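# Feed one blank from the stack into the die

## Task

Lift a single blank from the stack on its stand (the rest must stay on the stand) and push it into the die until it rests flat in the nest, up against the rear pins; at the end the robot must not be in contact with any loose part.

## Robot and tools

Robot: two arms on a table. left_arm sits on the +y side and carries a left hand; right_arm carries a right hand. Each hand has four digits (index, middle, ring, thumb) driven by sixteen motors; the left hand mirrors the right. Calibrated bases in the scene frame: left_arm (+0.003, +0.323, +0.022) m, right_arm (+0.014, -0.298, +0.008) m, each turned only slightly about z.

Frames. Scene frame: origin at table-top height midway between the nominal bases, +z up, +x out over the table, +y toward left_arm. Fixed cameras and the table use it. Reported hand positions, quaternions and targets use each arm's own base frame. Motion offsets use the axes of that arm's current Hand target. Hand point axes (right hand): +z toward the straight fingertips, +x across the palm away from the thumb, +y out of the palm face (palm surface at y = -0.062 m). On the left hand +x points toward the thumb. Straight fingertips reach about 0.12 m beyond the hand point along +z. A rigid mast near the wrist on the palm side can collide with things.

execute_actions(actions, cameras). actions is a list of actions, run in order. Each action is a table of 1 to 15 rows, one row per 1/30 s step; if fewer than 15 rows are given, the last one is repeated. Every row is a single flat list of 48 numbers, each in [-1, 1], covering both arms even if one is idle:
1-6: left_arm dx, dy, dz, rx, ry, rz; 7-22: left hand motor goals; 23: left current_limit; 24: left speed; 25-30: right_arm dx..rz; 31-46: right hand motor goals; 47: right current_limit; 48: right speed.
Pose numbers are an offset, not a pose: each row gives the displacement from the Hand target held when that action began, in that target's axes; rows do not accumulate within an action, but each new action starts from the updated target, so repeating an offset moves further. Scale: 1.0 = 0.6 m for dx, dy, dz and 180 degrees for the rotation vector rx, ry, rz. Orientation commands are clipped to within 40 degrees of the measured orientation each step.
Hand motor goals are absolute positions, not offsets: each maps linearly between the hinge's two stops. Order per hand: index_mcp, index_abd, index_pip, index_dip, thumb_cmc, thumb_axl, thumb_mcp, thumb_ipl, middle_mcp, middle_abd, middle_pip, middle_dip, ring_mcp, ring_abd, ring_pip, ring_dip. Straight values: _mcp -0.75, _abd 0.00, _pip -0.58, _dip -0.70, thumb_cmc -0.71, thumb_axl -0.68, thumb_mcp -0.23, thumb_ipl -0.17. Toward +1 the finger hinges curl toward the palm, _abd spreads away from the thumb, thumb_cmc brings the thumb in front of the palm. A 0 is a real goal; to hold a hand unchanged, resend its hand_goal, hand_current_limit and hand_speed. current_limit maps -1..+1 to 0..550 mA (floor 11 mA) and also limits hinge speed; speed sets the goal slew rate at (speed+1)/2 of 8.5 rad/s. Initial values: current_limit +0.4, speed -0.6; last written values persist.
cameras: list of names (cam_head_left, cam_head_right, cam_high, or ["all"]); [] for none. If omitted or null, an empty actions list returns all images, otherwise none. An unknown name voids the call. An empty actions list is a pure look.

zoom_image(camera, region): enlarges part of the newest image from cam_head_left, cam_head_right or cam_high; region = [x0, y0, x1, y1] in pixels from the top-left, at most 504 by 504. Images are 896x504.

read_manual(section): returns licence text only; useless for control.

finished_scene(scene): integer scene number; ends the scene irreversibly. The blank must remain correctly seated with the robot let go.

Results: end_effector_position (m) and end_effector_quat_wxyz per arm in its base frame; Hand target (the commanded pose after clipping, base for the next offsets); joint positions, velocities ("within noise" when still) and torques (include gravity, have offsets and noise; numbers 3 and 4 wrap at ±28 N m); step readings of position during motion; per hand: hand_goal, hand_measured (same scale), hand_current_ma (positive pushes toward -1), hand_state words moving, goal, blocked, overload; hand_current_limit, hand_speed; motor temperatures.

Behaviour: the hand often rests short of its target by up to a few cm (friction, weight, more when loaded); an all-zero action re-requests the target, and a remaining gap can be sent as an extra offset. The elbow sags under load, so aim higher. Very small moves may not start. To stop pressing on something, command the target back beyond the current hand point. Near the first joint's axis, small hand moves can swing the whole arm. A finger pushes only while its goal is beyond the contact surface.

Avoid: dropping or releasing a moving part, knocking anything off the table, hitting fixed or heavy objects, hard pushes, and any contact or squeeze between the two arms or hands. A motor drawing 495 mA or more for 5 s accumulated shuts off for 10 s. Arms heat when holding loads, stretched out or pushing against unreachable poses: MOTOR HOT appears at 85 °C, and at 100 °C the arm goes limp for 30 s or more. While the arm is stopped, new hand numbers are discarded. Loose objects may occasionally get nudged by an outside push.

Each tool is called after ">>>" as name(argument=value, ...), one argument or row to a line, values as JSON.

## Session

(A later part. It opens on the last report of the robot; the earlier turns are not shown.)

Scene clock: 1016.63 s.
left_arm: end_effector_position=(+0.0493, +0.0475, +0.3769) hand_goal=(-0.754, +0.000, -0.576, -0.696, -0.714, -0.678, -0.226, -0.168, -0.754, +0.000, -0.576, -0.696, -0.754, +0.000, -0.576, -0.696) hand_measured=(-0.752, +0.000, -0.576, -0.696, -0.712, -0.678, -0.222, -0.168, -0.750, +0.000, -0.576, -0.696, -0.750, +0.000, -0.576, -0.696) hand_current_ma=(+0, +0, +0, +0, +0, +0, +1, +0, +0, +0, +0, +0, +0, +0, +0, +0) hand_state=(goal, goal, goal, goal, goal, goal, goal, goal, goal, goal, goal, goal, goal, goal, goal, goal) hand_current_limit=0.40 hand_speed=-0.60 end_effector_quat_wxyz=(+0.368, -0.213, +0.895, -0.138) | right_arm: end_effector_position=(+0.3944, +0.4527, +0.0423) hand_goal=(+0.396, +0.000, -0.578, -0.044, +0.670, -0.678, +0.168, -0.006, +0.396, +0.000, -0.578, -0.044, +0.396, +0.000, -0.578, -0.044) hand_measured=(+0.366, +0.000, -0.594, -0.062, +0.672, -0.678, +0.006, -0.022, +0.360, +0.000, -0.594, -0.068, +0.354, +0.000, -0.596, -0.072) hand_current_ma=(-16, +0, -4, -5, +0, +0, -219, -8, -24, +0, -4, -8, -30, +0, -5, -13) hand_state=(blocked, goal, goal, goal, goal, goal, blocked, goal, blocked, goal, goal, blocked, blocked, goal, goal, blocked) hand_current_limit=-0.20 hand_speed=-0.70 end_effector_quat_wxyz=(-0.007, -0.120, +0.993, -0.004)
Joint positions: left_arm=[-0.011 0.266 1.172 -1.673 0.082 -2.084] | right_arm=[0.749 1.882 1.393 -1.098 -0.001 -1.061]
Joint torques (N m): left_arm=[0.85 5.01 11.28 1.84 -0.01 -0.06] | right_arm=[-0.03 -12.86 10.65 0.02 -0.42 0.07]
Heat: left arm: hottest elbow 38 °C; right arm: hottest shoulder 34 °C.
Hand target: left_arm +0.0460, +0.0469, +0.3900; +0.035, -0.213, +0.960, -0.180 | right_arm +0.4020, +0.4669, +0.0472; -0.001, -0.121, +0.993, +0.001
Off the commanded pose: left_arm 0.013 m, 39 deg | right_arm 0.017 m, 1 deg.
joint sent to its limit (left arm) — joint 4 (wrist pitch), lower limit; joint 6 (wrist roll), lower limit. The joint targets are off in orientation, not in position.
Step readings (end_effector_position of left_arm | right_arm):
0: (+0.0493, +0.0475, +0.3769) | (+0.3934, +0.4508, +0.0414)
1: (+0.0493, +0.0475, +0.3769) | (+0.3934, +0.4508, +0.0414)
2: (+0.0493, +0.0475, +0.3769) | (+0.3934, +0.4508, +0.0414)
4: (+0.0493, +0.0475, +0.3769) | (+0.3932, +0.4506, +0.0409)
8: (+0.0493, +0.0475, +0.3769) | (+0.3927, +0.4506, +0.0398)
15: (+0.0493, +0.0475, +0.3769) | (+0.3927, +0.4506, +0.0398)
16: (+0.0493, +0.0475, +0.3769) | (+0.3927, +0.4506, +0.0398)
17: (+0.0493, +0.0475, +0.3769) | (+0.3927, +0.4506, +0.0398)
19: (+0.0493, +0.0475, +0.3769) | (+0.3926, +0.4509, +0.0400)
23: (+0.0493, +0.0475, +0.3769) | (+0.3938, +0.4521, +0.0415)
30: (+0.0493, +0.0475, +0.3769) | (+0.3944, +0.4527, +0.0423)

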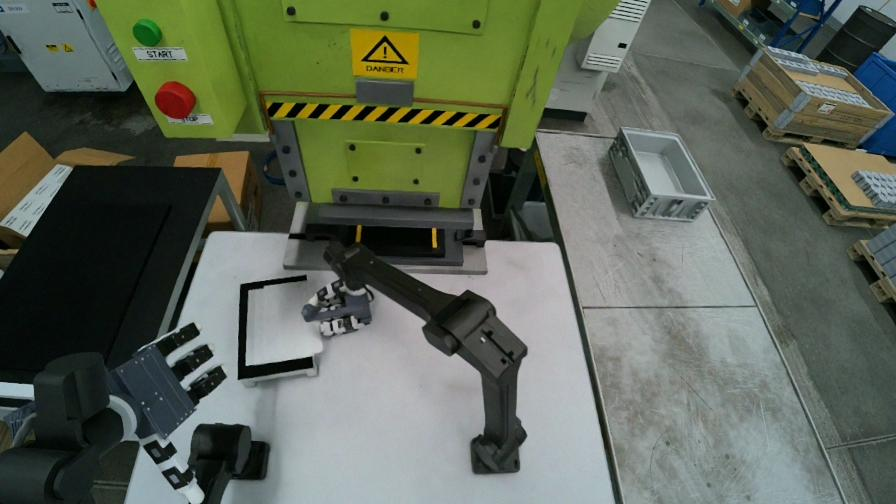

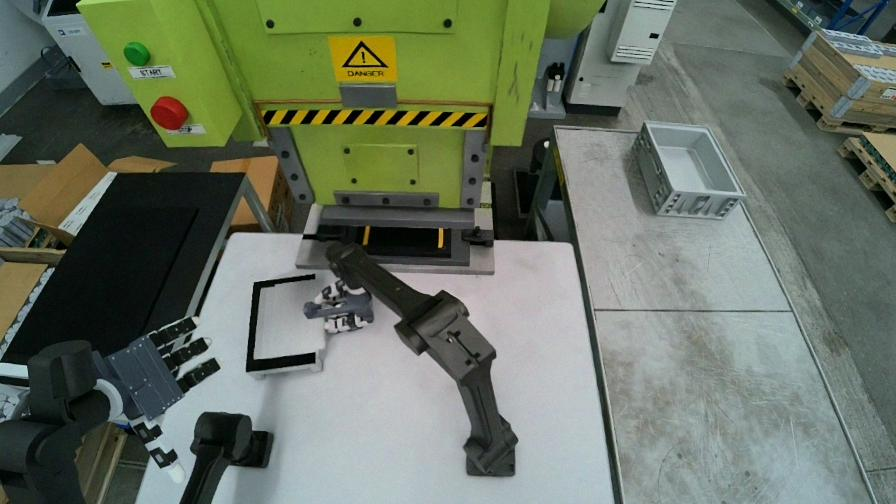

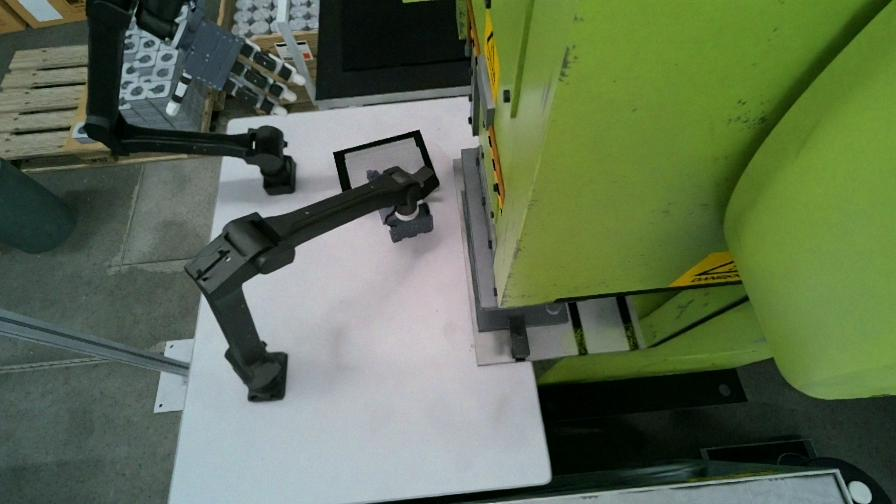

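>>> execute_actions(
  actions=[
    [[0,0,0,0,0,0,-0.754,0,-0.576,-0.696,-0.714,-0.678,-0.226,-0.168,-0.754,0,-0.576,-0.696,-0.754,0,-0.576,-0.696,0.4,-0.6,0,-0.01,-0.03,0,0,0,0.43,0,-0.577,0.03,0.671,-0.677,0.169,-0.005,0.43,0,-0.577,0.03,0.43,0,-0.577,0.03,0.0,-0.7]],
    [[0,0,0,0,0,0,-0.754,0,-0.576,-0.696,-0.714,-0.678,-0.226,-0.168,-0.754,0,-0.576,-0.696,-0.754,0,-0.576,-0.696,0.4,-0.6,0,-0.03,0,0,0,0,0.43,0,-0.577,0.03,0.671,-0.677,0.169,-0.005,0.43,0,-0.577,0.03,0.43,0,-0.577,0.03,0.0,-0.7]],
  ],
  cameras=["cam_head_left","cam_head_right","cam_high"],
)

>>> zoom_image(
  camera="cam_head_left",
  region=[230, 260, 350, 390],
)

>>> zoom_image(
  camera="cam_head_right",
  region=[230, 260, 350, 390],
)

>>> zoom_image(
  camera="cam_high",
  region=[330, 120, 450, 220],
)

Scene clock: 1031.87 s.
left_arm: end_effector_position=(+0.0493, +0.0475, +0.3769) hand_goal=(-0.754, +0.000, -0.576, -0.696, -0.714, -0.678, -0.226, -0.168, -0.754, +0.000, -0.576, -0.696, -0.754, +0.000, -0.576, -0.696) hand_measured=(-0.752, +0.000, -0.576, -0.696, -0.712, -0.678, -0.222, -0.168, -0.750, +0.000, -0.576, -0.696, -0.750, +0.000, -0.576, -0.696) hand_current_ma=(+0, +0, +0, +0, +0, +0, +1, +0, +0, +0, +0, +0, +0, +0, +0, +0) hand_state=(goal, goal, goal, goal, goal, goal, goal, goal, goal, goal, goal, goal, goal, goal, goal, goal) hand_current_limit=0.40 hand_speed=-0.60 end_effector_quat_wxyz=(+0.368, -0.213, +0.895, -0.138) | right_arm: end_effector_position=(+0.3981, +0.4414, +0.0432) hand_goal=(+0.430, +0.000, -0.578, +0.030, +0.670, -0.678, +0.168, -0.006, +0.430, +0.000, -0.578, +0.030, +0.430, +0.000, -0.578, +0.030) hand_measured=(+0.366, +0.000, -0.610, -0.004, +0.672, -0.678, +0.010, -0.030, +0.358, +0.000, -0.612, -0.012, +0.348, +0.000, -0.616, -0.006) hand_current_ma=(-71, +0, -16, -17, +0, +0, -275, -17, -86, +0, -18, -27, -111, +0, -21, -20) hand_state=(blocked, goal, blocked, blocked, goal, goal, blocked, blocked, blocked, goal, blocked, blocked, blocked, goal, blocked, blocked) hand_current_limit=0.00 hand_speed=-0.70 end_effector_quat_wxyz=(-0.015, -0.123, +0.992, -0.012)
Joint positions: left_arm=[-0.011 0.266 1.172 -1.673 0.082 -2.084] | right_arm=[0.729 1.882 1.4 -1.127 0.002 -1.089]
Joint torques (N m): left_arm=[0.91 4.95 11.28 1.84 0 -0.08] | right_arm=[-1.38 -16.15 8.57 0.01 -0.54 -0.05]
Heat: left arm: hottest elbow 38 °C; right arm: hottest shoulder 34 °C.
Hand target: left_arm +0.0460, +0.0469, +0.3900; +0.035, -0.213, +0.960, -0.180 | right_arm +0.4077, +0.4436, +0.0651; -0.001, -0.121, +0.993, +0.001
Off the commanded pose: left_arm 0.013 m, 39 deg | right_arm 0.024 m, 2 deg.
joint sent to its limit (left arm) — joint 4 (wrist pitch), lower limit; joint 6 (wrist roll), lower limit. The joint targets are off in orientation, not in position.
Step readings (end_effector_position of left_arm | right_arm):
0: (+0.0493, +0.0475, +0.3769) | (+0.3944, +0.4527, +0.0423)
1: (+0.0493, +0.0475, +0.3769) | (+0.3944, +0.4528, +0.0425)
2: (+0.0493, +0.0475, +0.3769) | (+0.3945, +0.4528, +0.0427)
4: (+0.0493, +0.0475, +0.3769) | (+0.3941, +0.4517, +0.0429)
8: (+0.0493, +0.0475, +0.3769) | (+0.3921, +0.4499, +0.0429)
15: (+0.0493, +0.0475, +0.3769) | (+0.3917, +0.4494, +0.0432)
16: (+0.0493, +0.0475, +0.3769) | (+0.3917, +0.4494, +0.0432)
17: (+0.0493, +0.0475, +0.3769) | (+0.3919, +0.4492, +0.0432)
19: (+0.0493, +0.0475, +0.3769) | (+0.3929, +0.4481, +0.0432)
23: (+0.0493, +0.0475, +0.3769) | (+0.3957, +0.4447, +0.0432)
30: (+0.0493, +0.0475, +0.3769) | (+0.3983, +0.4413, +0.0432)

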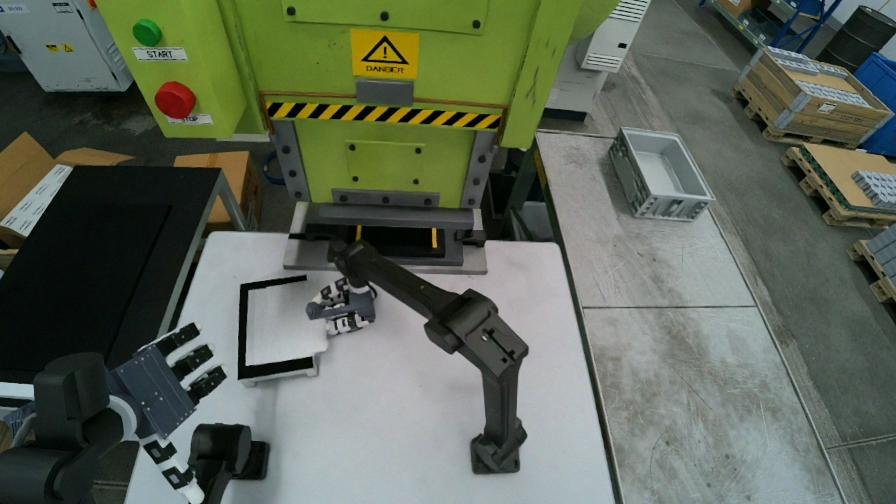

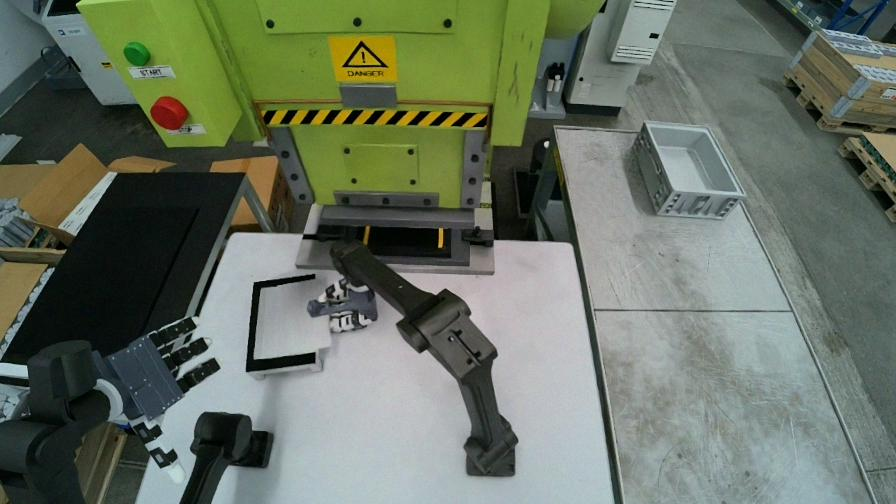

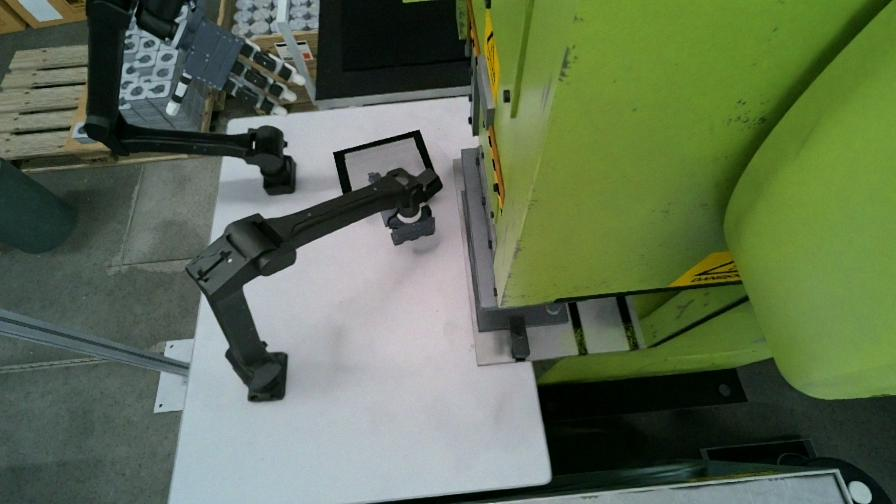

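Scaled by 3.877.

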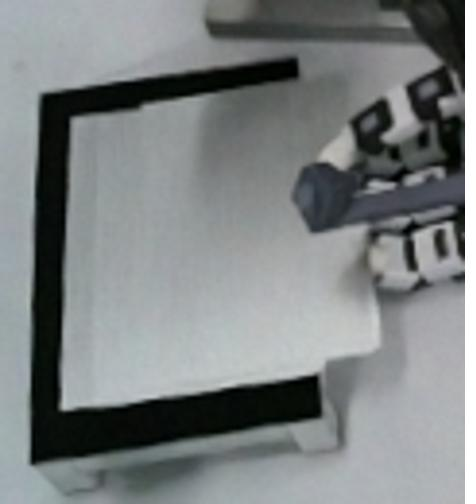

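Scaled by 3.877.

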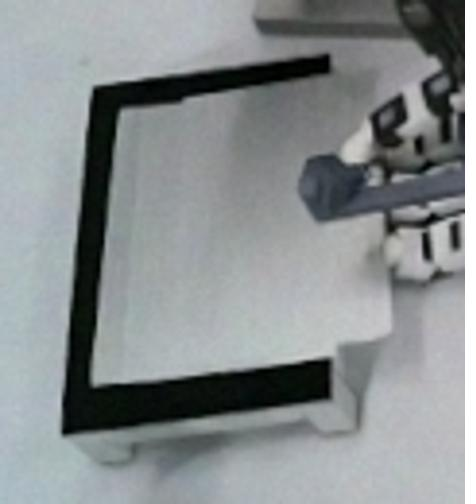

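Scaled by 4.200.

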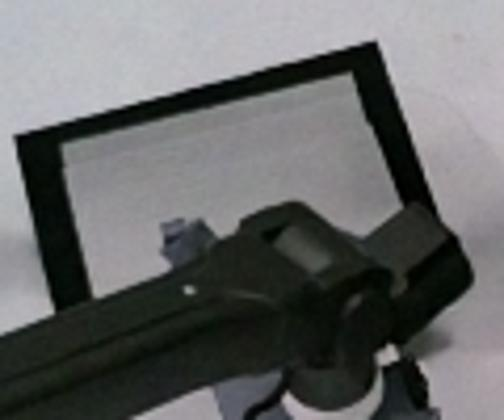

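>>> execute_actions(
  actions=[
    [[0,0,0,0,0,0,-0.754,0,-0.576,-0.696,-0.714,-0.678,-0.226,-0.168,-0.754,0,-0.576,-0.696,-0.754,0,-0.576,-0.696,0.4,-0.6,0,-0.035,0,0,0,0,0.43,0,-0.577,0.03,0.671,-0.677,0.169,-0.005,0.43,0,-0.577,0.03,0.43,0,-0.577,0.03,0.0,-0.7]],
    [[0,0,0,0,0,0,-0.754,0,-0.576,-0.696,-0.714,-0.678,-0.226,-0.168,-0.754,0,-0.576,-0.696,-0.754,0,-0.576,-0.696,0.4,-0.6,0,-0.035,0,0,0,0,0.43,0,-0.577,0.03,0.671,-0.677,0.169,-0.005,0.43,0,-0.577,0.03,0.43,0,-0.577,0.03,0.0,-0.7]],
  ],
  cameras=["cam_head_left","cam_head_right","cam_high"],
)

>>> zoom_image(
  camera="cam_head_left",
  region=[230, 260, 370, 390],
)

>>> zoom_image(
  camera="cam_high",
  region=[330, 120, 450, 250],
)

Scene clock: 1056.70 s.
left_arm: end_effector_position=(+0.0493, +0.0475, +0.3769) hand_goal=(-0.754, +0.000, -0.576, -0.696, -0.714, -0.678, -0.226, -0.168, -0.754, +0.000, -0.576, -0.696, -0.754, +0.000, -0.576, -0.696) hand_measured=(-0.752, +0.000, -0.576, -0.696, -0.712, -0.678, -0.222, -0.168, -0.750, +0.000, -0.576, -0.696, -0.750, +0.000, -0.576, -0.696) hand_current_ma=(+0, +0, +0, +0, +0, +0, +1, +0, +0, +0, +0, +0, +0, +0, +0, +0) hand_state=(goal, goal, goal, goal, goal, goal, goal, goal, goal, goal, goal, goal, goal, goal, goal, goal) hand_current_limit=0.40 hand_speed=-0.60 end_effector_quat_wxyz=(+0.368, -0.213, +0.895, -0.138) | right_arm: end_effector_position=(+0.4134, +0.4034, +0.0473) hand_goal=(+0.430, +0.000, -0.578, +0.030, +0.670, -0.678, +0.168, -0.006, +0.430, +0.000, -0.578, +0.030, +0.430, +0.000, -0.578, +0.030) hand_measured=(+0.366, +0.000, -0.610, -0.004, +0.672, -0.678, +0.010, -0.030, +0.358, +0.000, -0.612, -0.010, +0.348, +0.000, -0.616, +0.002) hand_current_ma=(-71, +0, -16, -17, +0, +0, -275, -17, -86, +0, -18, -24, -111, +0, -21, -12) hand_state=(blocked, goal, blocked, blocked, goal, goal, blocked, blocked, blocked, goal, blocked, blocked, blocked, goal, blocked, blocked) hand_current_limit=0.00 hand_speed=-0.70 end_effector_quat_wxyz=(-0.015, -0.123, +0.992, -0.011)
Joint positions: left_arm=[-0.011 0.266 1.172 -1.673 0.082 -2.084] | right_arm=[0.655 1.848 1.36 -1.12 0.004 -1.161]
Joint torques (N m): left_arm=[0.79 4.89 11.3 1.84 -0.01 -0.07] | right_arm=[-1.26 -16.15 6.89 0.46 -0.6 -0.05]
Heat: left arm: hottest elbow 38 °C; right arm: hottest shoulder 35 °C.
Hand target: left_arm +0.0460, +0.0469, +0.3900; +0.035, -0.213, +0.960, -0.180 | right_arm +0.4180, +0.4028, +0.0652; -0.001, -0.121, +0.993, +0.001
Off the commanded pose: left_arm 0.013 m, 39 deg | right_arm 0.018 m, 2 deg.
joint sent to its limit (left arm) — joint 4 (wrist pitch), lower limit; joint 6 (wrist roll), lower limit. The joint targets are off in orientation, not in position.
Step readings (end_effector_position of left_arm | right_arm):
0: (+0.0493, +0.0475, +0.3769) | (+0.3981, +0.4414, +0.0432)
1: (+0.0493, +0.0475, +0.3769) | (+0.3980, +0.4414, +0.0432)
2: (+0.0493, +0.0475, +0.3769) | (+0.3982, +0.4411, +0.0435)
4: (+0.0493, +0.0475, +0.3769) | (+0.3995, +0.4396, +0.0441)
8: (+0.0493, +0.0475, +0.3769) | (+0.4039, +0.4313, +0.0458)
15: (+0.0493, +0.0475, +0.3769) | (+0.4086, +0.4238, +0.0472)
16: (+0.0493, +0.0475, +0.3769) | (+0.4086, +0.4238, +0.0474)
17: (+0.0493, +0.0475, +0.3769) | (+0.4090, +0.4226, +0.0472)
19: (+0.0493, +0.0475, +0.3769) | (+0.4084, +0.4200, +0.0466)
23: (+0.0493, +0.0475, +0.3769) | (+0.4095, +0.4103, +0.0462)
30: (+0.0493, +0.0475, +0.3769) | (+0.4133, +0.4035, +0.0472)

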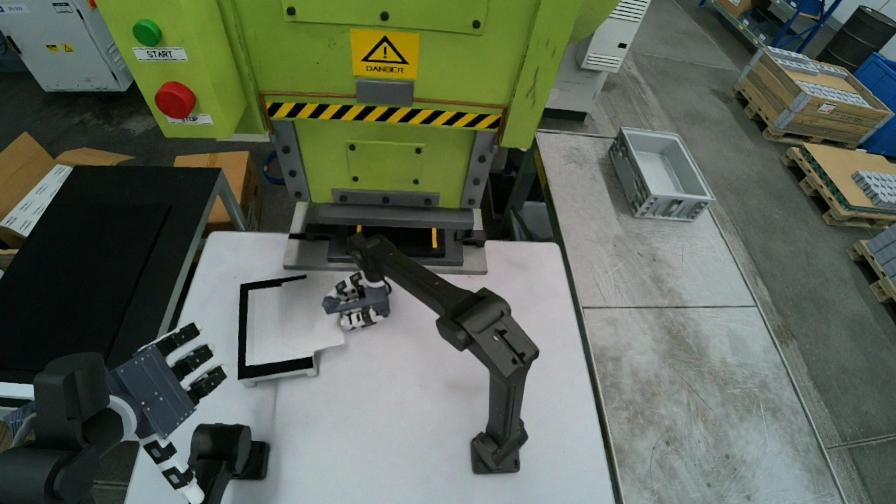

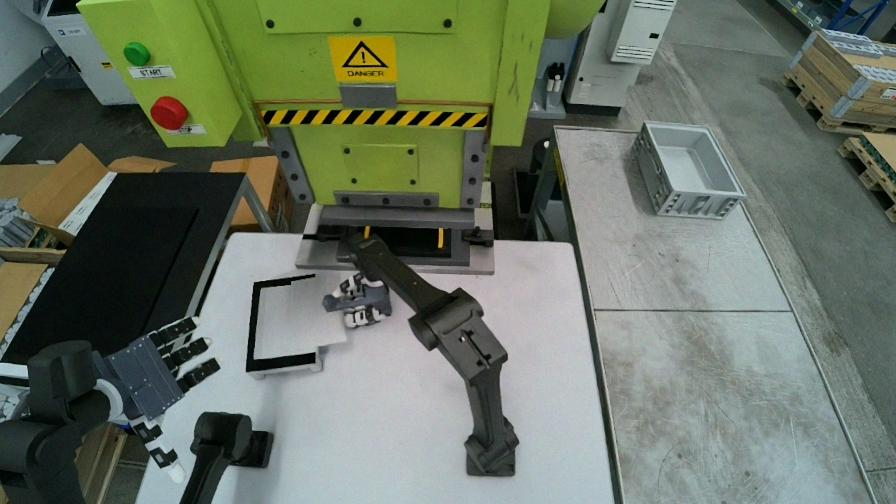

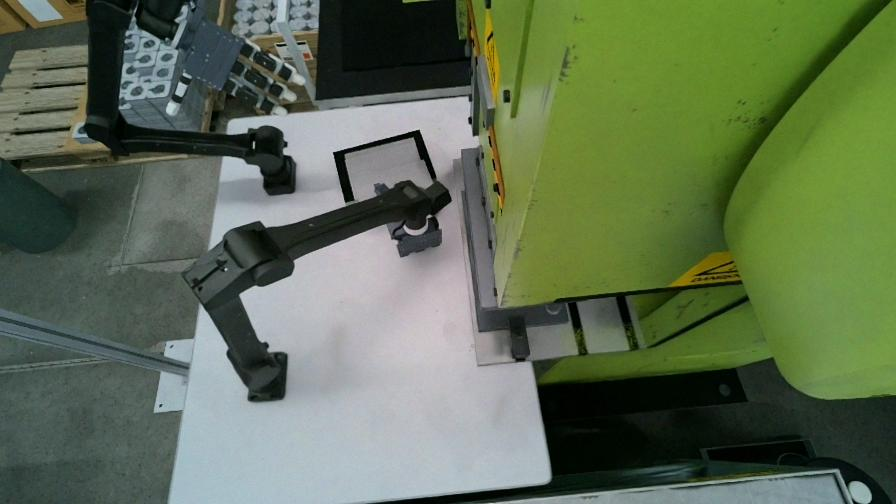

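Scaled by 3.600.

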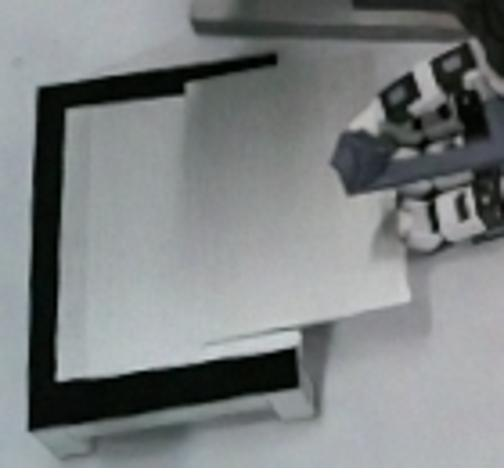

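Scaled by 3.877.

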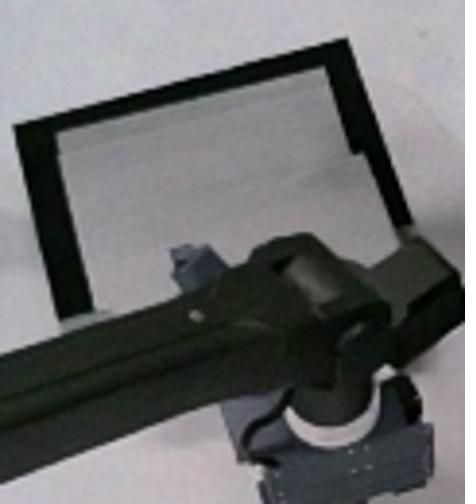

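>>> execute_actions(
  actions=[
    [[0,0,0,0,0,0,-0.754,0,-0.576,-0.696,-0.714,-0.678,-0.226,-0.168,-0.754,0,-0.576,-0.696,-0.754,0,-0.576,-0.696,0.4,-0.6,0,0.01,-0.03,0,0,0,0.43,0,-0.577,0.03,0.671,-0.677,0.169,-0.005,0.43,0,-0.577,0.03,0.43,0,-0.577,0.03,0.2,-0.7]],
  ],
  cameras=["cam_head_left","cam_head_right"],
)

>>> zoom_image(
  camera="cam_head_left",
  region=[230, 260, 370, 390],
)

Scene clock: 1081.53 s.
left_arm: end_effector_position=(+0.0493, +0.0475, +0.3769) hand_goal=(-0.754, +0.000, -0.576, -0.696, -0.714, -0.678, -0.226, -0.168, -0.754, +0.000, -0.576, -0.696, -0.754, +0.000, -0.576, -0.696) hand_measured=(-0.752, +0.000, -0.576, -0.696, -0.712, -0.678, -0.222, -0.168, -0.750, +0.000, -0.576, -0.696, -0.750, +0.000, -0.576, -0.696) hand_current_ma=(+0, +0, +0, +0, +0, +0, +1, +0, +0, +0, +0, +0, +0, +0, +0, +0) hand_state=(goal, goal, goal, goal, goal, goal, goal, goal, goal, goal, goal, goal, goal, goal, goal, goal) hand_current_limit=0.40 hand_speed=-0.60 end_effector_quat_wxyz=(+0.368, -0.213, +0.895, -0.138) | right_arm: end_effector_position=(+0.4102, +0.4004, +0.0565) hand_goal=(+0.430, +0.000, -0.578, +0.030, +0.670, -0.678, +0.168, -0.006, +0.430, +0.000, -0.578, +0.030, +0.430, +0.000, -0.578, +0.030) hand_measured=(+0.366, +0.000, -0.610, -0.002, +0.672, -0.678, +0.010, -0.030, +0.358, +0.000, -0.612, -0.010, +0.348, +0.000, -0.616, +0.002) hand_current_ma=(-71, +0, -16, -16, +0, +0, -330, -17, -86, +0, -18, -24, -111, +0, -21, -12) hand_state=(blocked, goal, blocked, blocked, goal, goal, blocked, blocked, blocked, goal, blocked, blocked, blocked, goal, blocked, blocked) hand_current_limit=0.20 hand_speed=-0.70 end_effector_quat_wxyz=(-0.018, -0.119, +0.993, -0.013)
Joint positions: left_arm=[-0.011 0.266 1.172 -1.673 0.082 -2.084] | right_arm=[0.655 1.829 1.36 -1.145 0.004 -1.155]
Joint torques (N m): left_arm=[0.85 4.95 11.28 1.84 0 -0.07] | right_arm=[-0.5 -15.74 9.35 -0.32 -0.62 -0.01]
Heat: left arm: hottest elbow 38 °C; right arm: hottest shoulder 34 °C.
Hand target: left_arm +0.0460, +0.0469, +0.3900; +0.035, -0.213, +0.960, -0.180 | right_arm +0.4166, +0.4086, +0.0832; -0.001, -0.121, +0.993, +0.001
Off the commanded pose: left_arm 0.013 m, 39 deg | right_arm 0.029 m, 2 deg.
joint sent to its limit (left arm) — joint 4 (wrist pitch), lower limit; joint 6 (wrist roll), lower limit. The joint targets are off in orientation, not in position.
Step readings (end_effector_position of left_arm | right_arm):
0: (+0.0493, +0.0475, +0.3769) | (+0.4134, +0.4034, +0.0473)
1: (+0.0493, +0.0475, +0.3769) | (+0.4134, +0.4034, +0.0473)
2: (+0.0493, +0.0475, +0.3769) | (+0.4134, +0.4034, +0.0475)
4: (+0.0493, +0.0475, +0.3769) | (+0.4127, +0.4028, +0.0482)
8: (+0.0493, +0.0475, +0.3769) | (+0.4111, +0.4013, +0.0522)
15: (+0.0493, +0.0475, +0.3769) | (+0.4103, +0.4006, +0.0565)
Images, in order (width x height): cam_head_left 896x504, cam_head_right 896x504.

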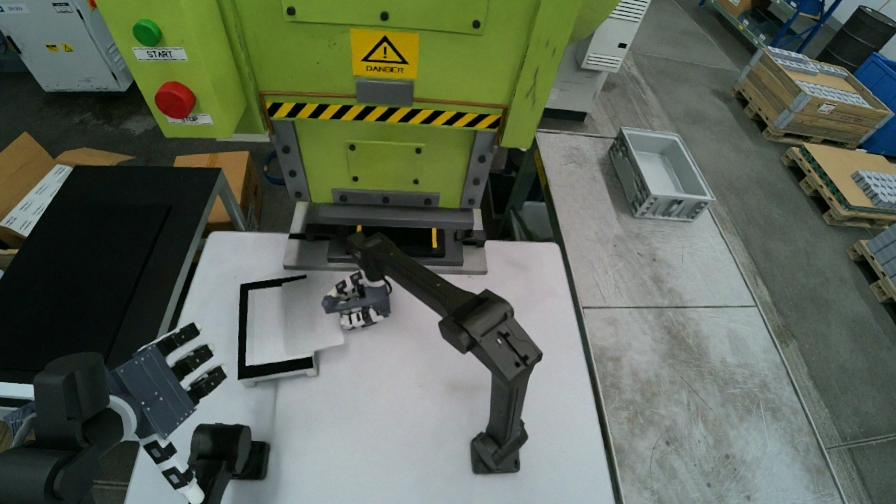

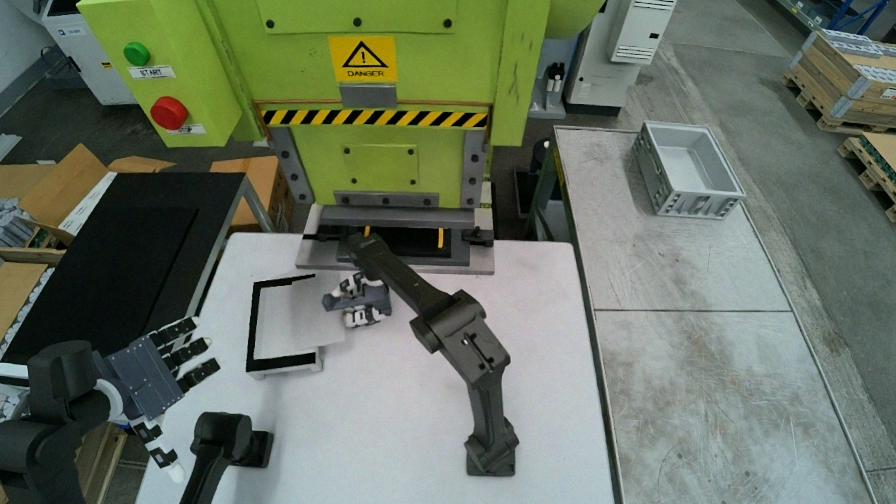

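Scaled by 3.600.

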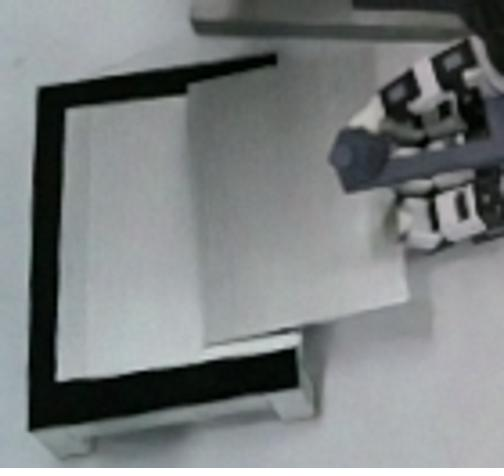

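>>> execute_actions(
  actions=[
    [[0,0,0,0,0,0,-0.754,0,-0.576,-0.696,-0.714,-0.678,-0.226,-0.168,-0.754,0,-0.576,-0.696,-0.754,0,-0.576,-0.696,0.4,-0.6,0,0.03,0.05,0,0,0,0.43,0,-0.577,0.03,0.671,-0.677,0.169,-0.005,0.43,0,-0.577,0.03,0.43,0,-0.577,0.03,0.0,-0.7]],
    [[0,0,0,0,0,0,-0.754,0,-0.576,-0.696,-0.714,-0.678,-0.226,-0.168,-0.754,0,-0.576,-0.696,-0.754,0,-0.576,-0.696,0.4,-0.6,0,0.0,0.01,0,0,0,0.43,0,-0.577,0.03,0.671,-0.677,0.169,-0.005,0.43,0,-0.577,0.03,0.43,0,-0.577,0.03,0.0,-0.7]],
  ],
  cameras=["cam_head_left","cam_head_right"],
)

>>> zoom_image(
  camera="cam_head_left",
  region=[230, 260, 370, 390],
)

Scene clock: 1150.50 s.
left_arm: end_effector_position=(+0.0493, +0.0475, +0.3769) hand_goal=(-0.754, +0.000, -0.576, -0.696, -0.714, -0.678, -0.226, -0.168, -0.754, +0.000, -0.576, -0.696, -0.754, +0.000, -0.576, -0.696) hand_measured=(-0.752, +0.000, -0.576, -0.696, -0.712, -0.678, -0.222, -0.168, -0.750, +0.000, -0.576, -0.696, -0.750, +0.000, -0.576, -0.696) hand_current_ma=(+0, +0, +0, +0, +0, +0, +1, +0, +0, +0, +0, +0, +0, +0, +0, +0) hand_state=(goal, goal, goal, goal, goal, goal, goal, goal, goal, goal, goal, goal, goal, goal, goal, goal) hand_current_limit=0.40 hand_speed=-0.60 end_effector_quat_wxyz=(+0.368, -0.213, +0.895, -0.138) | right_arm: end_effector_position=(+0.4106, +0.4172, +0.0484) hand_goal=(+0.430, +0.000, -0.578, +0.030, +0.670, -0.678, +0.168, -0.006, +0.430, +0.000, -0.578, +0.030, +0.430, +0.000, -0.578, +0.030) hand_measured=(+0.366, +0.000, -0.614, -0.002, +0.672, -0.678, +0.010, -0.030, +0.358, +0.000, -0.612, -0.006, +0.348, +0.000, -0.616, +0.008) hand_current_ma=(-71, +0, -19, -15, +0, +0, -275, -17, -86, +0, -18, -20, -111, +0, -21, -8) hand_state=(blocked, goal, blocked, blocked, goal, goal, blocked, blocked, blocked, goal, blocked, blocked, blocked, goal, blocked, blocked) hand_current_limit=0.00 hand_speed=-0.70 end_effector_quat_wxyz=(-0.004, -0.120, +0.993, -0.006)
Joint positions: left_arm=[-0.011 0.266 1.172 -1.673 0.082 -2.084] | right_arm=[0.681 1.848 1.36 -1.096 0.005 -1.131]
Joint torques (N m): left_arm=[0.91 4.95 11.29 1.84 -0.01 -0.07] | right_arm=[-0.09 -13.04 7.97 0.83 -0.68 0.1]
Heat: left arm: hottest elbow 39 °C; right arm: hottest shoulder 34 °C.
Hand target: left_arm +0.0460, +0.0469, +0.3900; +0.035, -0.213, +0.960, -0.180 | right_arm +0.4122, +0.4262, +0.0471; -0.001, -0.121, +0.993, +0.001
Off the commanded pose: left_arm 0.013 m, 39 deg | right_arm 0.009 m, 1 deg.
joint sent to its limit (left arm) — joint 4 (wrist pitch), lower limit; joint 6 (wrist roll), lower limit. The joint targets are off in orientation, not in position.
Step readings (end_effector_position of left_arm | right_arm):
0: (+0.0493, +0.0475, +0.3769) | (+0.4102, +0.4004, +0.0565)
1: (+0.0493, +0.0475, +0.3769) | (+0.4102, +0.4004, +0.0565)
2: (+0.0493, +0.0475, +0.3769) | (+0.4100, +0.4008, +0.0565)
4: (+0.0493, +0.0475, +0.3769) | (+0.4103, +0.4030, +0.0567)
8: (+0.0493, +0.0475, +0.3769) | (+0.4108, +0.4105, +0.0570)
15: (+0.0493, +0.0475, +0.3769) | (+0.4088, +0.4157, +0.0524)
16: (+0.0493, +0.0475, +0.3769) | (+0.4088, +0.4157, +0.0518)
17: (+0.0493, +0.0475, +0.3769) | (+0.4089, +0.4158, +0.0514)
19: (+0.0493, +0.0475, +0.3769) | (+0.4096, +0.4164, +0.0508)
23: (+0.0493, +0.0475, +0.3769) | (+0.4103, +0.4170, +0.0493)
30: (+0.0493, +0.0475, +0.3769) | (+0.4105, +0.4172, +0.0483)
Images, in order (width x height): cam_head_left 896x504, cam_head_right 896x504.

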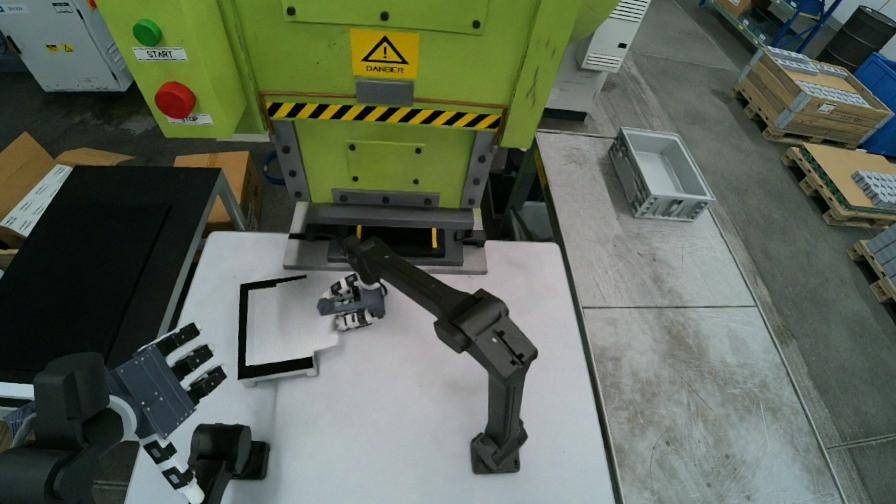

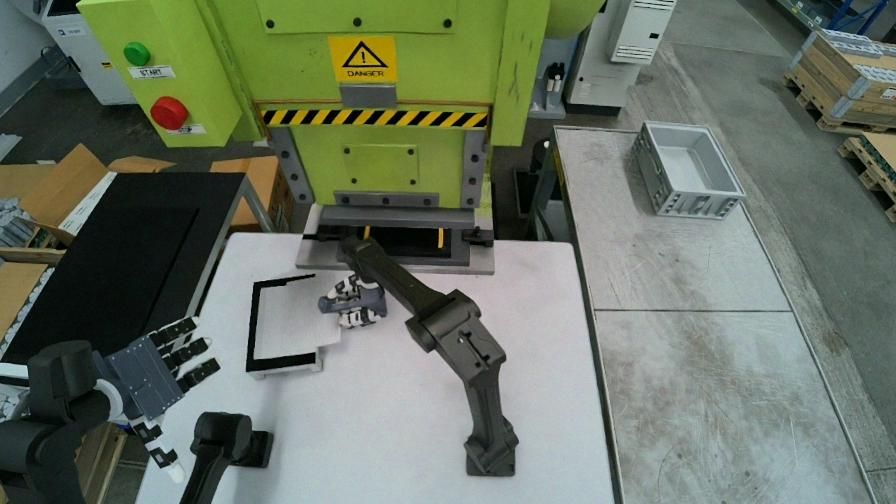

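Scaled by 3.600.

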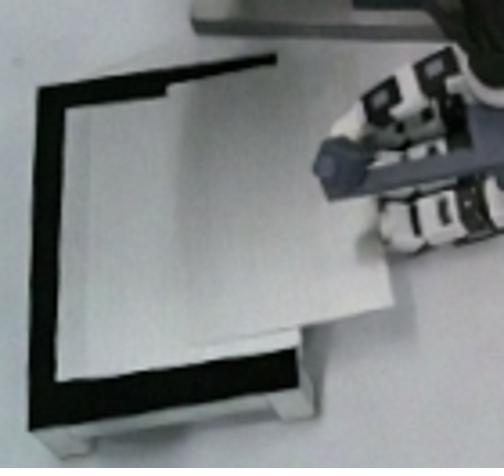

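>>> execute_actions(
  actions=[
    [[0,0,0,0,0,0,-0.754,0,-0.576,-0.696,-0.714,-0.678,-0.226,-0.168,-0.754,0,-0.576,-0.696,-0.754,0,-0.576,-0.696,0.4,-0.6,0,0,0.02,0,0,0,0.43,0,-0.577,0.03,0.671,-0.677,0.1,-0.005,0.43,0,-0.577,0.03,0.43,0,-0.577,0.03,0.0,-0.7]],
    [[0,0,0,0,0,0,-0.754,0,-0.576,-0.696,-0.714,-0.678,-0.226,-0.168,-0.754,0,-0.576,-0.696,-0.754,0,-0.576,-0.696,0.4,-0.6,0,0.0,0.0,0,0,0,0.3,0,-0.577,-0.4,0.671,-0.677,-0.2,-0.4,0.3,0,-0.577,-0.4,0.3,0,-0.577,-0.4,0.0,-0.7]],
  ],
  cameras=["cam_head_left","cam_head_right"],
)

>>> zoom_image(
  camera="cam_head_left",
  region=[230, 260, 370, 390],
)

Scene clock: 1165.13 s.
left_arm: end_effector_position=(+0.0493, +0.0475, +0.3769) hand_goal=(-0.754, +0.000, -0.576, -0.696, -0.714, -0.678, -0.226, -0.168, -0.754, +0.000, -0.576, -0.696, -0.754, +0.000, -0.576, -0.696) hand_measured=(-0.752, +0.000, -0.576, -0.696, -0.712, -0.678, -0.222, -0.168, -0.750, +0.000, -0.576, -0.696, -0.750, +0.000, -0.576, -0.696) hand_current_ma=(+0, +0, +0, +0, +0, +0, +1, +0, +0, +0, +0, +0, +0, +0, +0, +0) hand_state=(goal, goal, goal, goal, goal, goal, goal, goal, goal, goal, goal, goal, goal, goal, goal, goal) hand_current_limit=0.40 hand_speed=-0.60 end_effector_quat_wxyz=(+0.368, -0.213, +0.895, -0.138) | right_arm: end_effector_position=(+0.4143, +0.4220, +0.0424) hand_goal=(+0.300, +0.000, -0.578, -0.400, +0.670, -0.678, -0.200, -0.400, +0.300, +0.000, -0.578, -0.400, +0.300, +0.000, -0.578, -0.400) hand_measured=(+0.294, +0.000, -0.586, -0.398, +0.672, -0.678, -0.190, -0.396, +0.292, +0.002, -0.586, -0.398, +0.292, +0.002, -0.584, -0.398) hand_current_ma=(-1, +0, -1, +0, +0, +0, +3, +0, -1, +0, -1, +0, -1, +0, -1, +0) hand_state=(goal, goal, goal, goal, goal, goal, goal, goal, goal, goal, goal, goal, goal, goal, goal, goal) hand_current_limit=0.00 hand_speed=-0.70 end_effector_quat_wxyz=(+0.001, -0.121, +0.993, +0.001)
Joint positions: left_arm=[-0.011 0.266 1.172 -1.673 0.082 -2.084] | right_arm=[0.681 1.862 1.359 -1.065 0 -1.132]
Joint torques (N m): left_arm=[0.97 5.01 11.29 1.83 0 -0.07] | right_arm=[-0.09 -13.1 6.98 0.76 -0.47 0.11]
Heat: left arm: hottest elbow 39 °C; right arm: hottest shoulder 34 °C.
Hand target: left_arm +0.0460, +0.0469, +0.3900; +0.035, -0.213, +0.960, -0.180 | right_arm +0.4121, +0.4262, +0.0351; -0.001, -0.121, +0.993, +0.001
Off the commanded pose: left_arm 0.013 m, 39 deg | right_arm 0.009 m, 0 deg.
joint sent to its limit (left arm) — joint 4 (wrist pitch), lower limit; joint 6 (wrist roll), lower limit. The joint targets are off in orientation, not in position.
Step readings (end_effector_position of left_arm | right_arm):
0: (+0.0493, +0.0475, +0.3769) | (+0.4106, +0.4172, +0.0484)
1: (+0.0493, +0.0475, +0.3769) | (+0.4107, +0.4173, +0.0484)
2: (+0.0493, +0.0475, +0.3769) | (+0.4109, +0.4175, +0.0483)
4: (+0.0493, +0.0475, +0.3769) | (+0.4124, +0.4187, +0.0476)
8: (+0.0493, +0.0475, +0.3769) | (+0.4143, +0.4202, +0.0438)
15: (+0.0493, +0.0475, +0.3769) | (+0.4141, +0.4208, +0.0420)
16: (+0.0493, +0.0475, +0.3769) | (+0.4141, +0.4208, +0.0420)
17: (+0.0493, +0.0475, +0.3769) | (+0.4141, +0.4208, +0.0420)
19: (+0.0493, +0.0475, +0.3769) | (+0.4144, +0.4215, +0.0423)
23: (+0.0493, +0.0475, +0.3769) | (+0.4146, +0.4217, +0.0424)
30: (+0.0493, +0.0475, +0.3769) | (+0.4143, +0.4220, +0.0424)
Images, in order (width x height): cam_head_left 896x504, cam_head_right 896x504.

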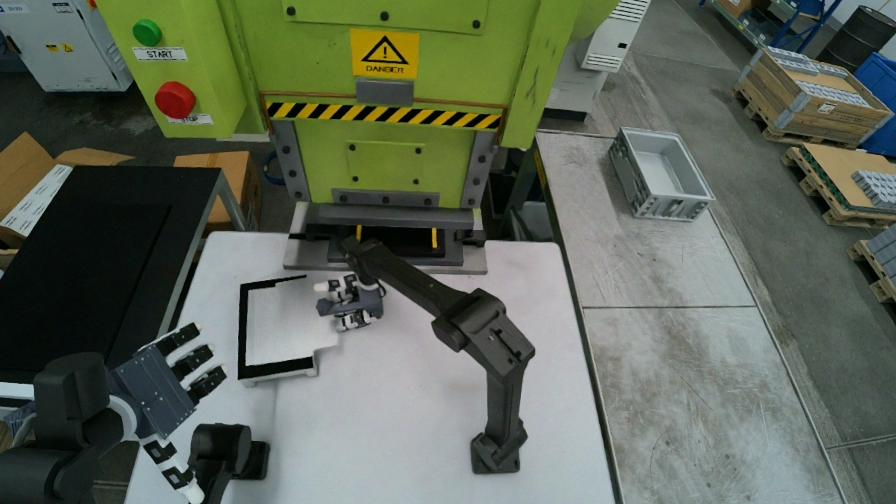

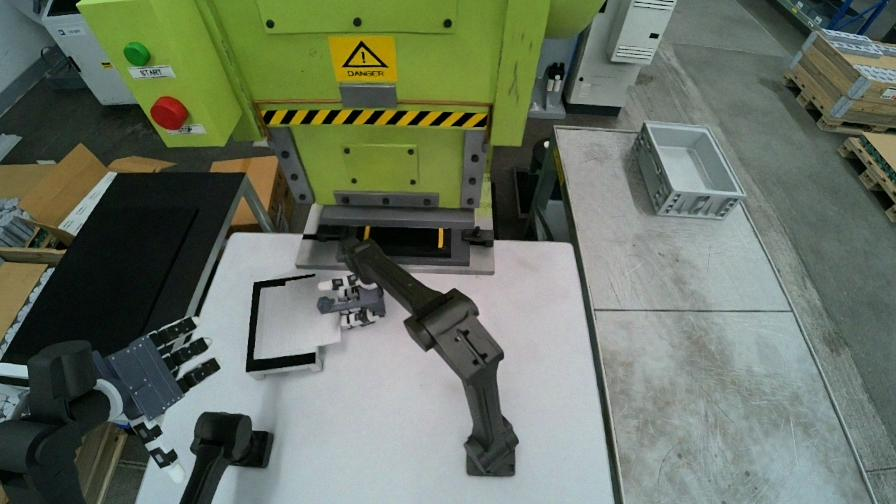

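Scaled by 3.600.

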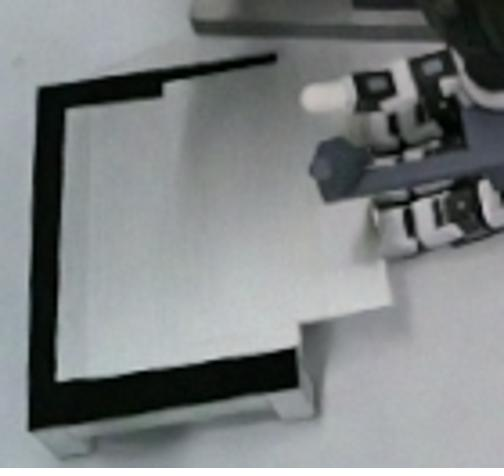

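>>> execute_actions(
  actions=[
    [[0,0,0,0,0,0,-0.754,0,-0.576,-0.696,-0.714,-0.678,-0.226,-0.168,-0.754,0,-0.576,-0.696,-0.754,0,-0.576,-0.696,0.4,-0.6,0.02,0.0,-0.003,0,0,0,0.3,0,-0.577,-0.696,0.671,-0.677,-0.3,-0.6,0.3,0,-0.577,-0.696,0.3,0,-0.577,-0.696,0.4,-0.6]],
    [[0,0,0,0,0,0,-0.754,0,-0.576,-0.696,-0.714,-0.678,-0.226,-0.168,-0.754,0,-0.576,-0.696,-0.754,0,-0.576,-0.696,0.4,-0.6,0,0.055,0.0,0,0,0,0.3,0,-0.577,-0.696,0.671,-0.677,-0.3,-0.6,0.3,0,-0.577,-0.696,0.3,0,-0.577,-0.696,0.4,-0.6]],
  ],
  cameras=["cam_head_left","cam_head_right"],
)

>>> zoom_image(
  camera="cam_head_left",
  region=[230, 260, 370, 390],
)

Scene clock: 1183.67 s.
left_arm: end_effector_position=(+0.0493, +0.0475, +0.3769) hand_goal=(-0.754, +0.000, -0.576, -0.696, -0.714, -0.678, -0.226, -0.168, -0.754, +0.000, -0.576, -0.696, -0.754, +0.000, -0.576, -0.696) hand_measured=(-0.752, +0.000, -0.576, -0.696, -0.712, -0.678, -0.222, -0.168, -0.750, +0.000, -0.576, -0.696, -0.750, +0.000, -0.576, -0.696) hand_current_ma=(+0, +0, +0, +0, +0, +0, +1, +0, +0, +0, +0, +0, +0, +0, +0, +0) hand_state=(goal, goal, goal, goal, goal, goal, goal, goal, goal, goal, goal, goal, goal, goal, goal, goal) hand_current_limit=0.40 hand_speed=-0.60 end_effector_quat_wxyz=(+0.368, -0.213, +0.895, -0.138) | right_arm: end_effector_position=(+0.3835, +0.4477, +0.0373) hand_goal=(+0.300, +0.000, -0.578, -0.696, +0.670, -0.678, -0.300, -0.600, +0.300, +0.000, -0.578, -0.696, +0.300, +0.000, -0.578, -0.696) hand_measured=(+0.302, +0.000, -0.586, -0.694, +0.672, -0.678, -0.290, -0.596, +0.294, +0.002, -0.584, -0.694, +0.292, +0.002, -0.584, -0.694) hand_current_ma=(+0, +0, -1, +0, +0, +0, +3, +0, -1, +0, -1, +0, -1, +0, -1, +0) hand_state=(goal, goal, goal, goal, goal, goal, goal, goal, goal, goal, goal, goal, goal, goal, goal, goal) hand_current_limit=0.40 hand_speed=-0.60 end_effector_quat_wxyz=(-0.001, -0.125, +0.992, +0.001)
Joint positions: left_arm=[-0.011 0.266 1.172 -1.673 0.082 -2.084] | right_arm=[0.755 1.857 1.337 -1.051 -0.002 -1.067]
Joint torques (N m): left_arm=[0.85 5.01 11.28 1.84 0 -0.06] | right_arm=[-0.73 -12.1 10.03 -0.12 -0.37 0.1]
Heat: left arm: hottest elbow 39 °C; right arm: hottest shoulder 34 °C.
Hand target: left_arm +0.0460, +0.0469, +0.3900; +0.035, -0.213, +0.960, -0.180 | right_arm +0.3924, +0.4554, +0.0371; -0.001, -0.121, +0.993, +0.001
Off the commanded pose: left_arm 0.013 m, 39 deg | right_arm 0.012 m, 0 deg.
joint sent to its limit (left arm) — joint 4 (wrist pitch), lower limit; joint 6 (wrist roll), lower limit. The joint targets are off in orientation, not in position.
Step readings (end_effector_position of left_arm | right_arm):
0: (+0.0493, +0.0475, +0.3769) | (+0.4143, +0.4220, +0.0424)
1: (+0.0493, +0.0475, +0.3769) | (+0.4143, +0.4220, +0.0424)
2: (+0.0493, +0.0475, +0.3769) | (+0.4139, +0.4220, +0.0419)
4: (+0.0493, +0.0475, +0.3769) | (+0.4116, +0.4219, +0.0394)
8: (+0.0493, +0.0475, +0.3769) | (+0.4094, +0.4206, +0.0371)
15: (+0.0493, +0.0475, +0.3769) | (+0.4083, +0.4209, +0.0372)
16: (+0.0493, +0.0475, +0.3769) | (+0.4083, +0.4209, +0.0372)
17: (+0.0493, +0.0475, +0.3769) | (+0.4080, +0.4215, +0.0372)
19: (+0.0493, +0.0475, +0.3769) | (+0.4055, +0.4249, +0.0372)
23: (+0.0493, +0.0475, +0.3769) | (+0.3935, +0.4376, +0.0372)
30: (+0.0493, +0.0475, +0.3769) | (+0.3833, +0.4476, +0.0373)
Images, in order (width x height): cam_head_left 896x504, cam_head_right 896x504.

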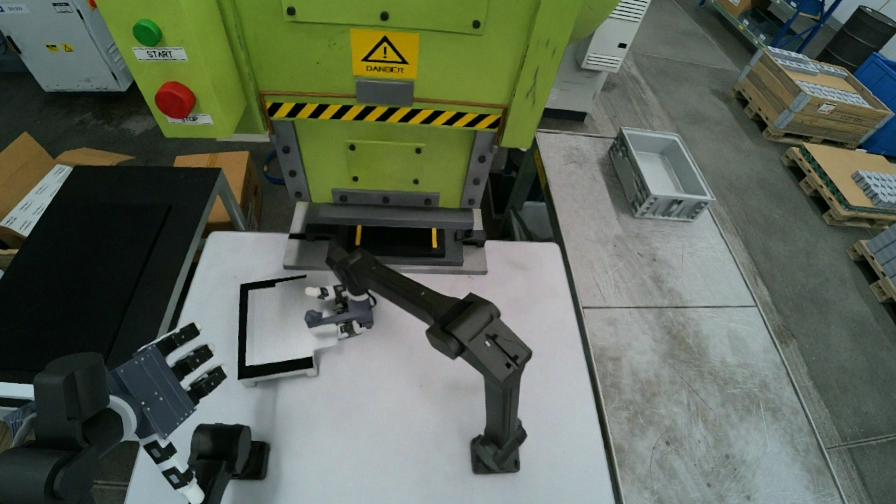

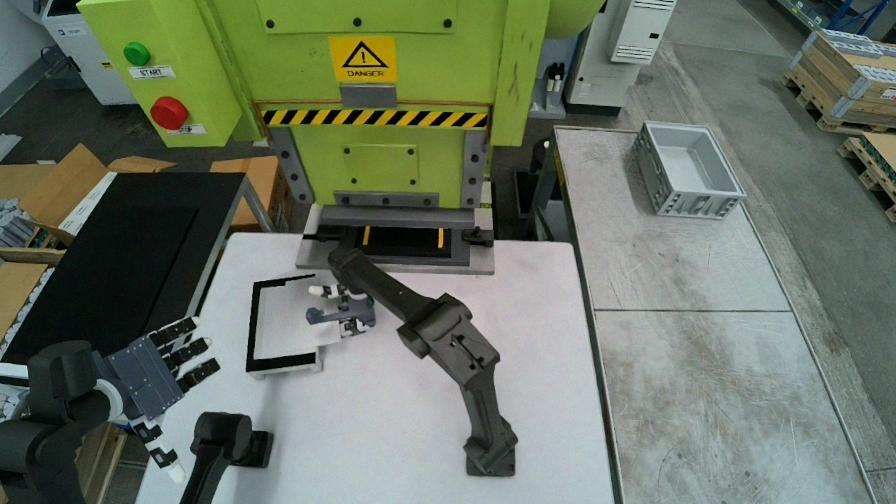

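Scaled by 3.600.

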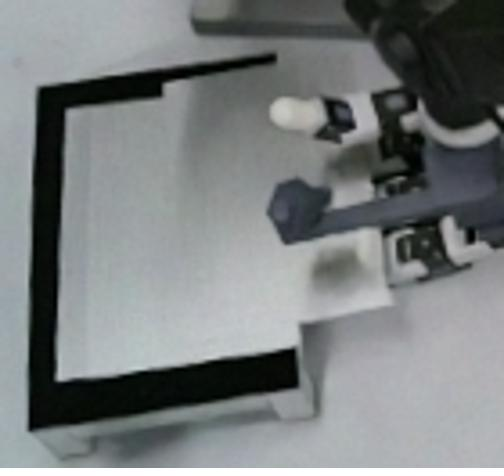

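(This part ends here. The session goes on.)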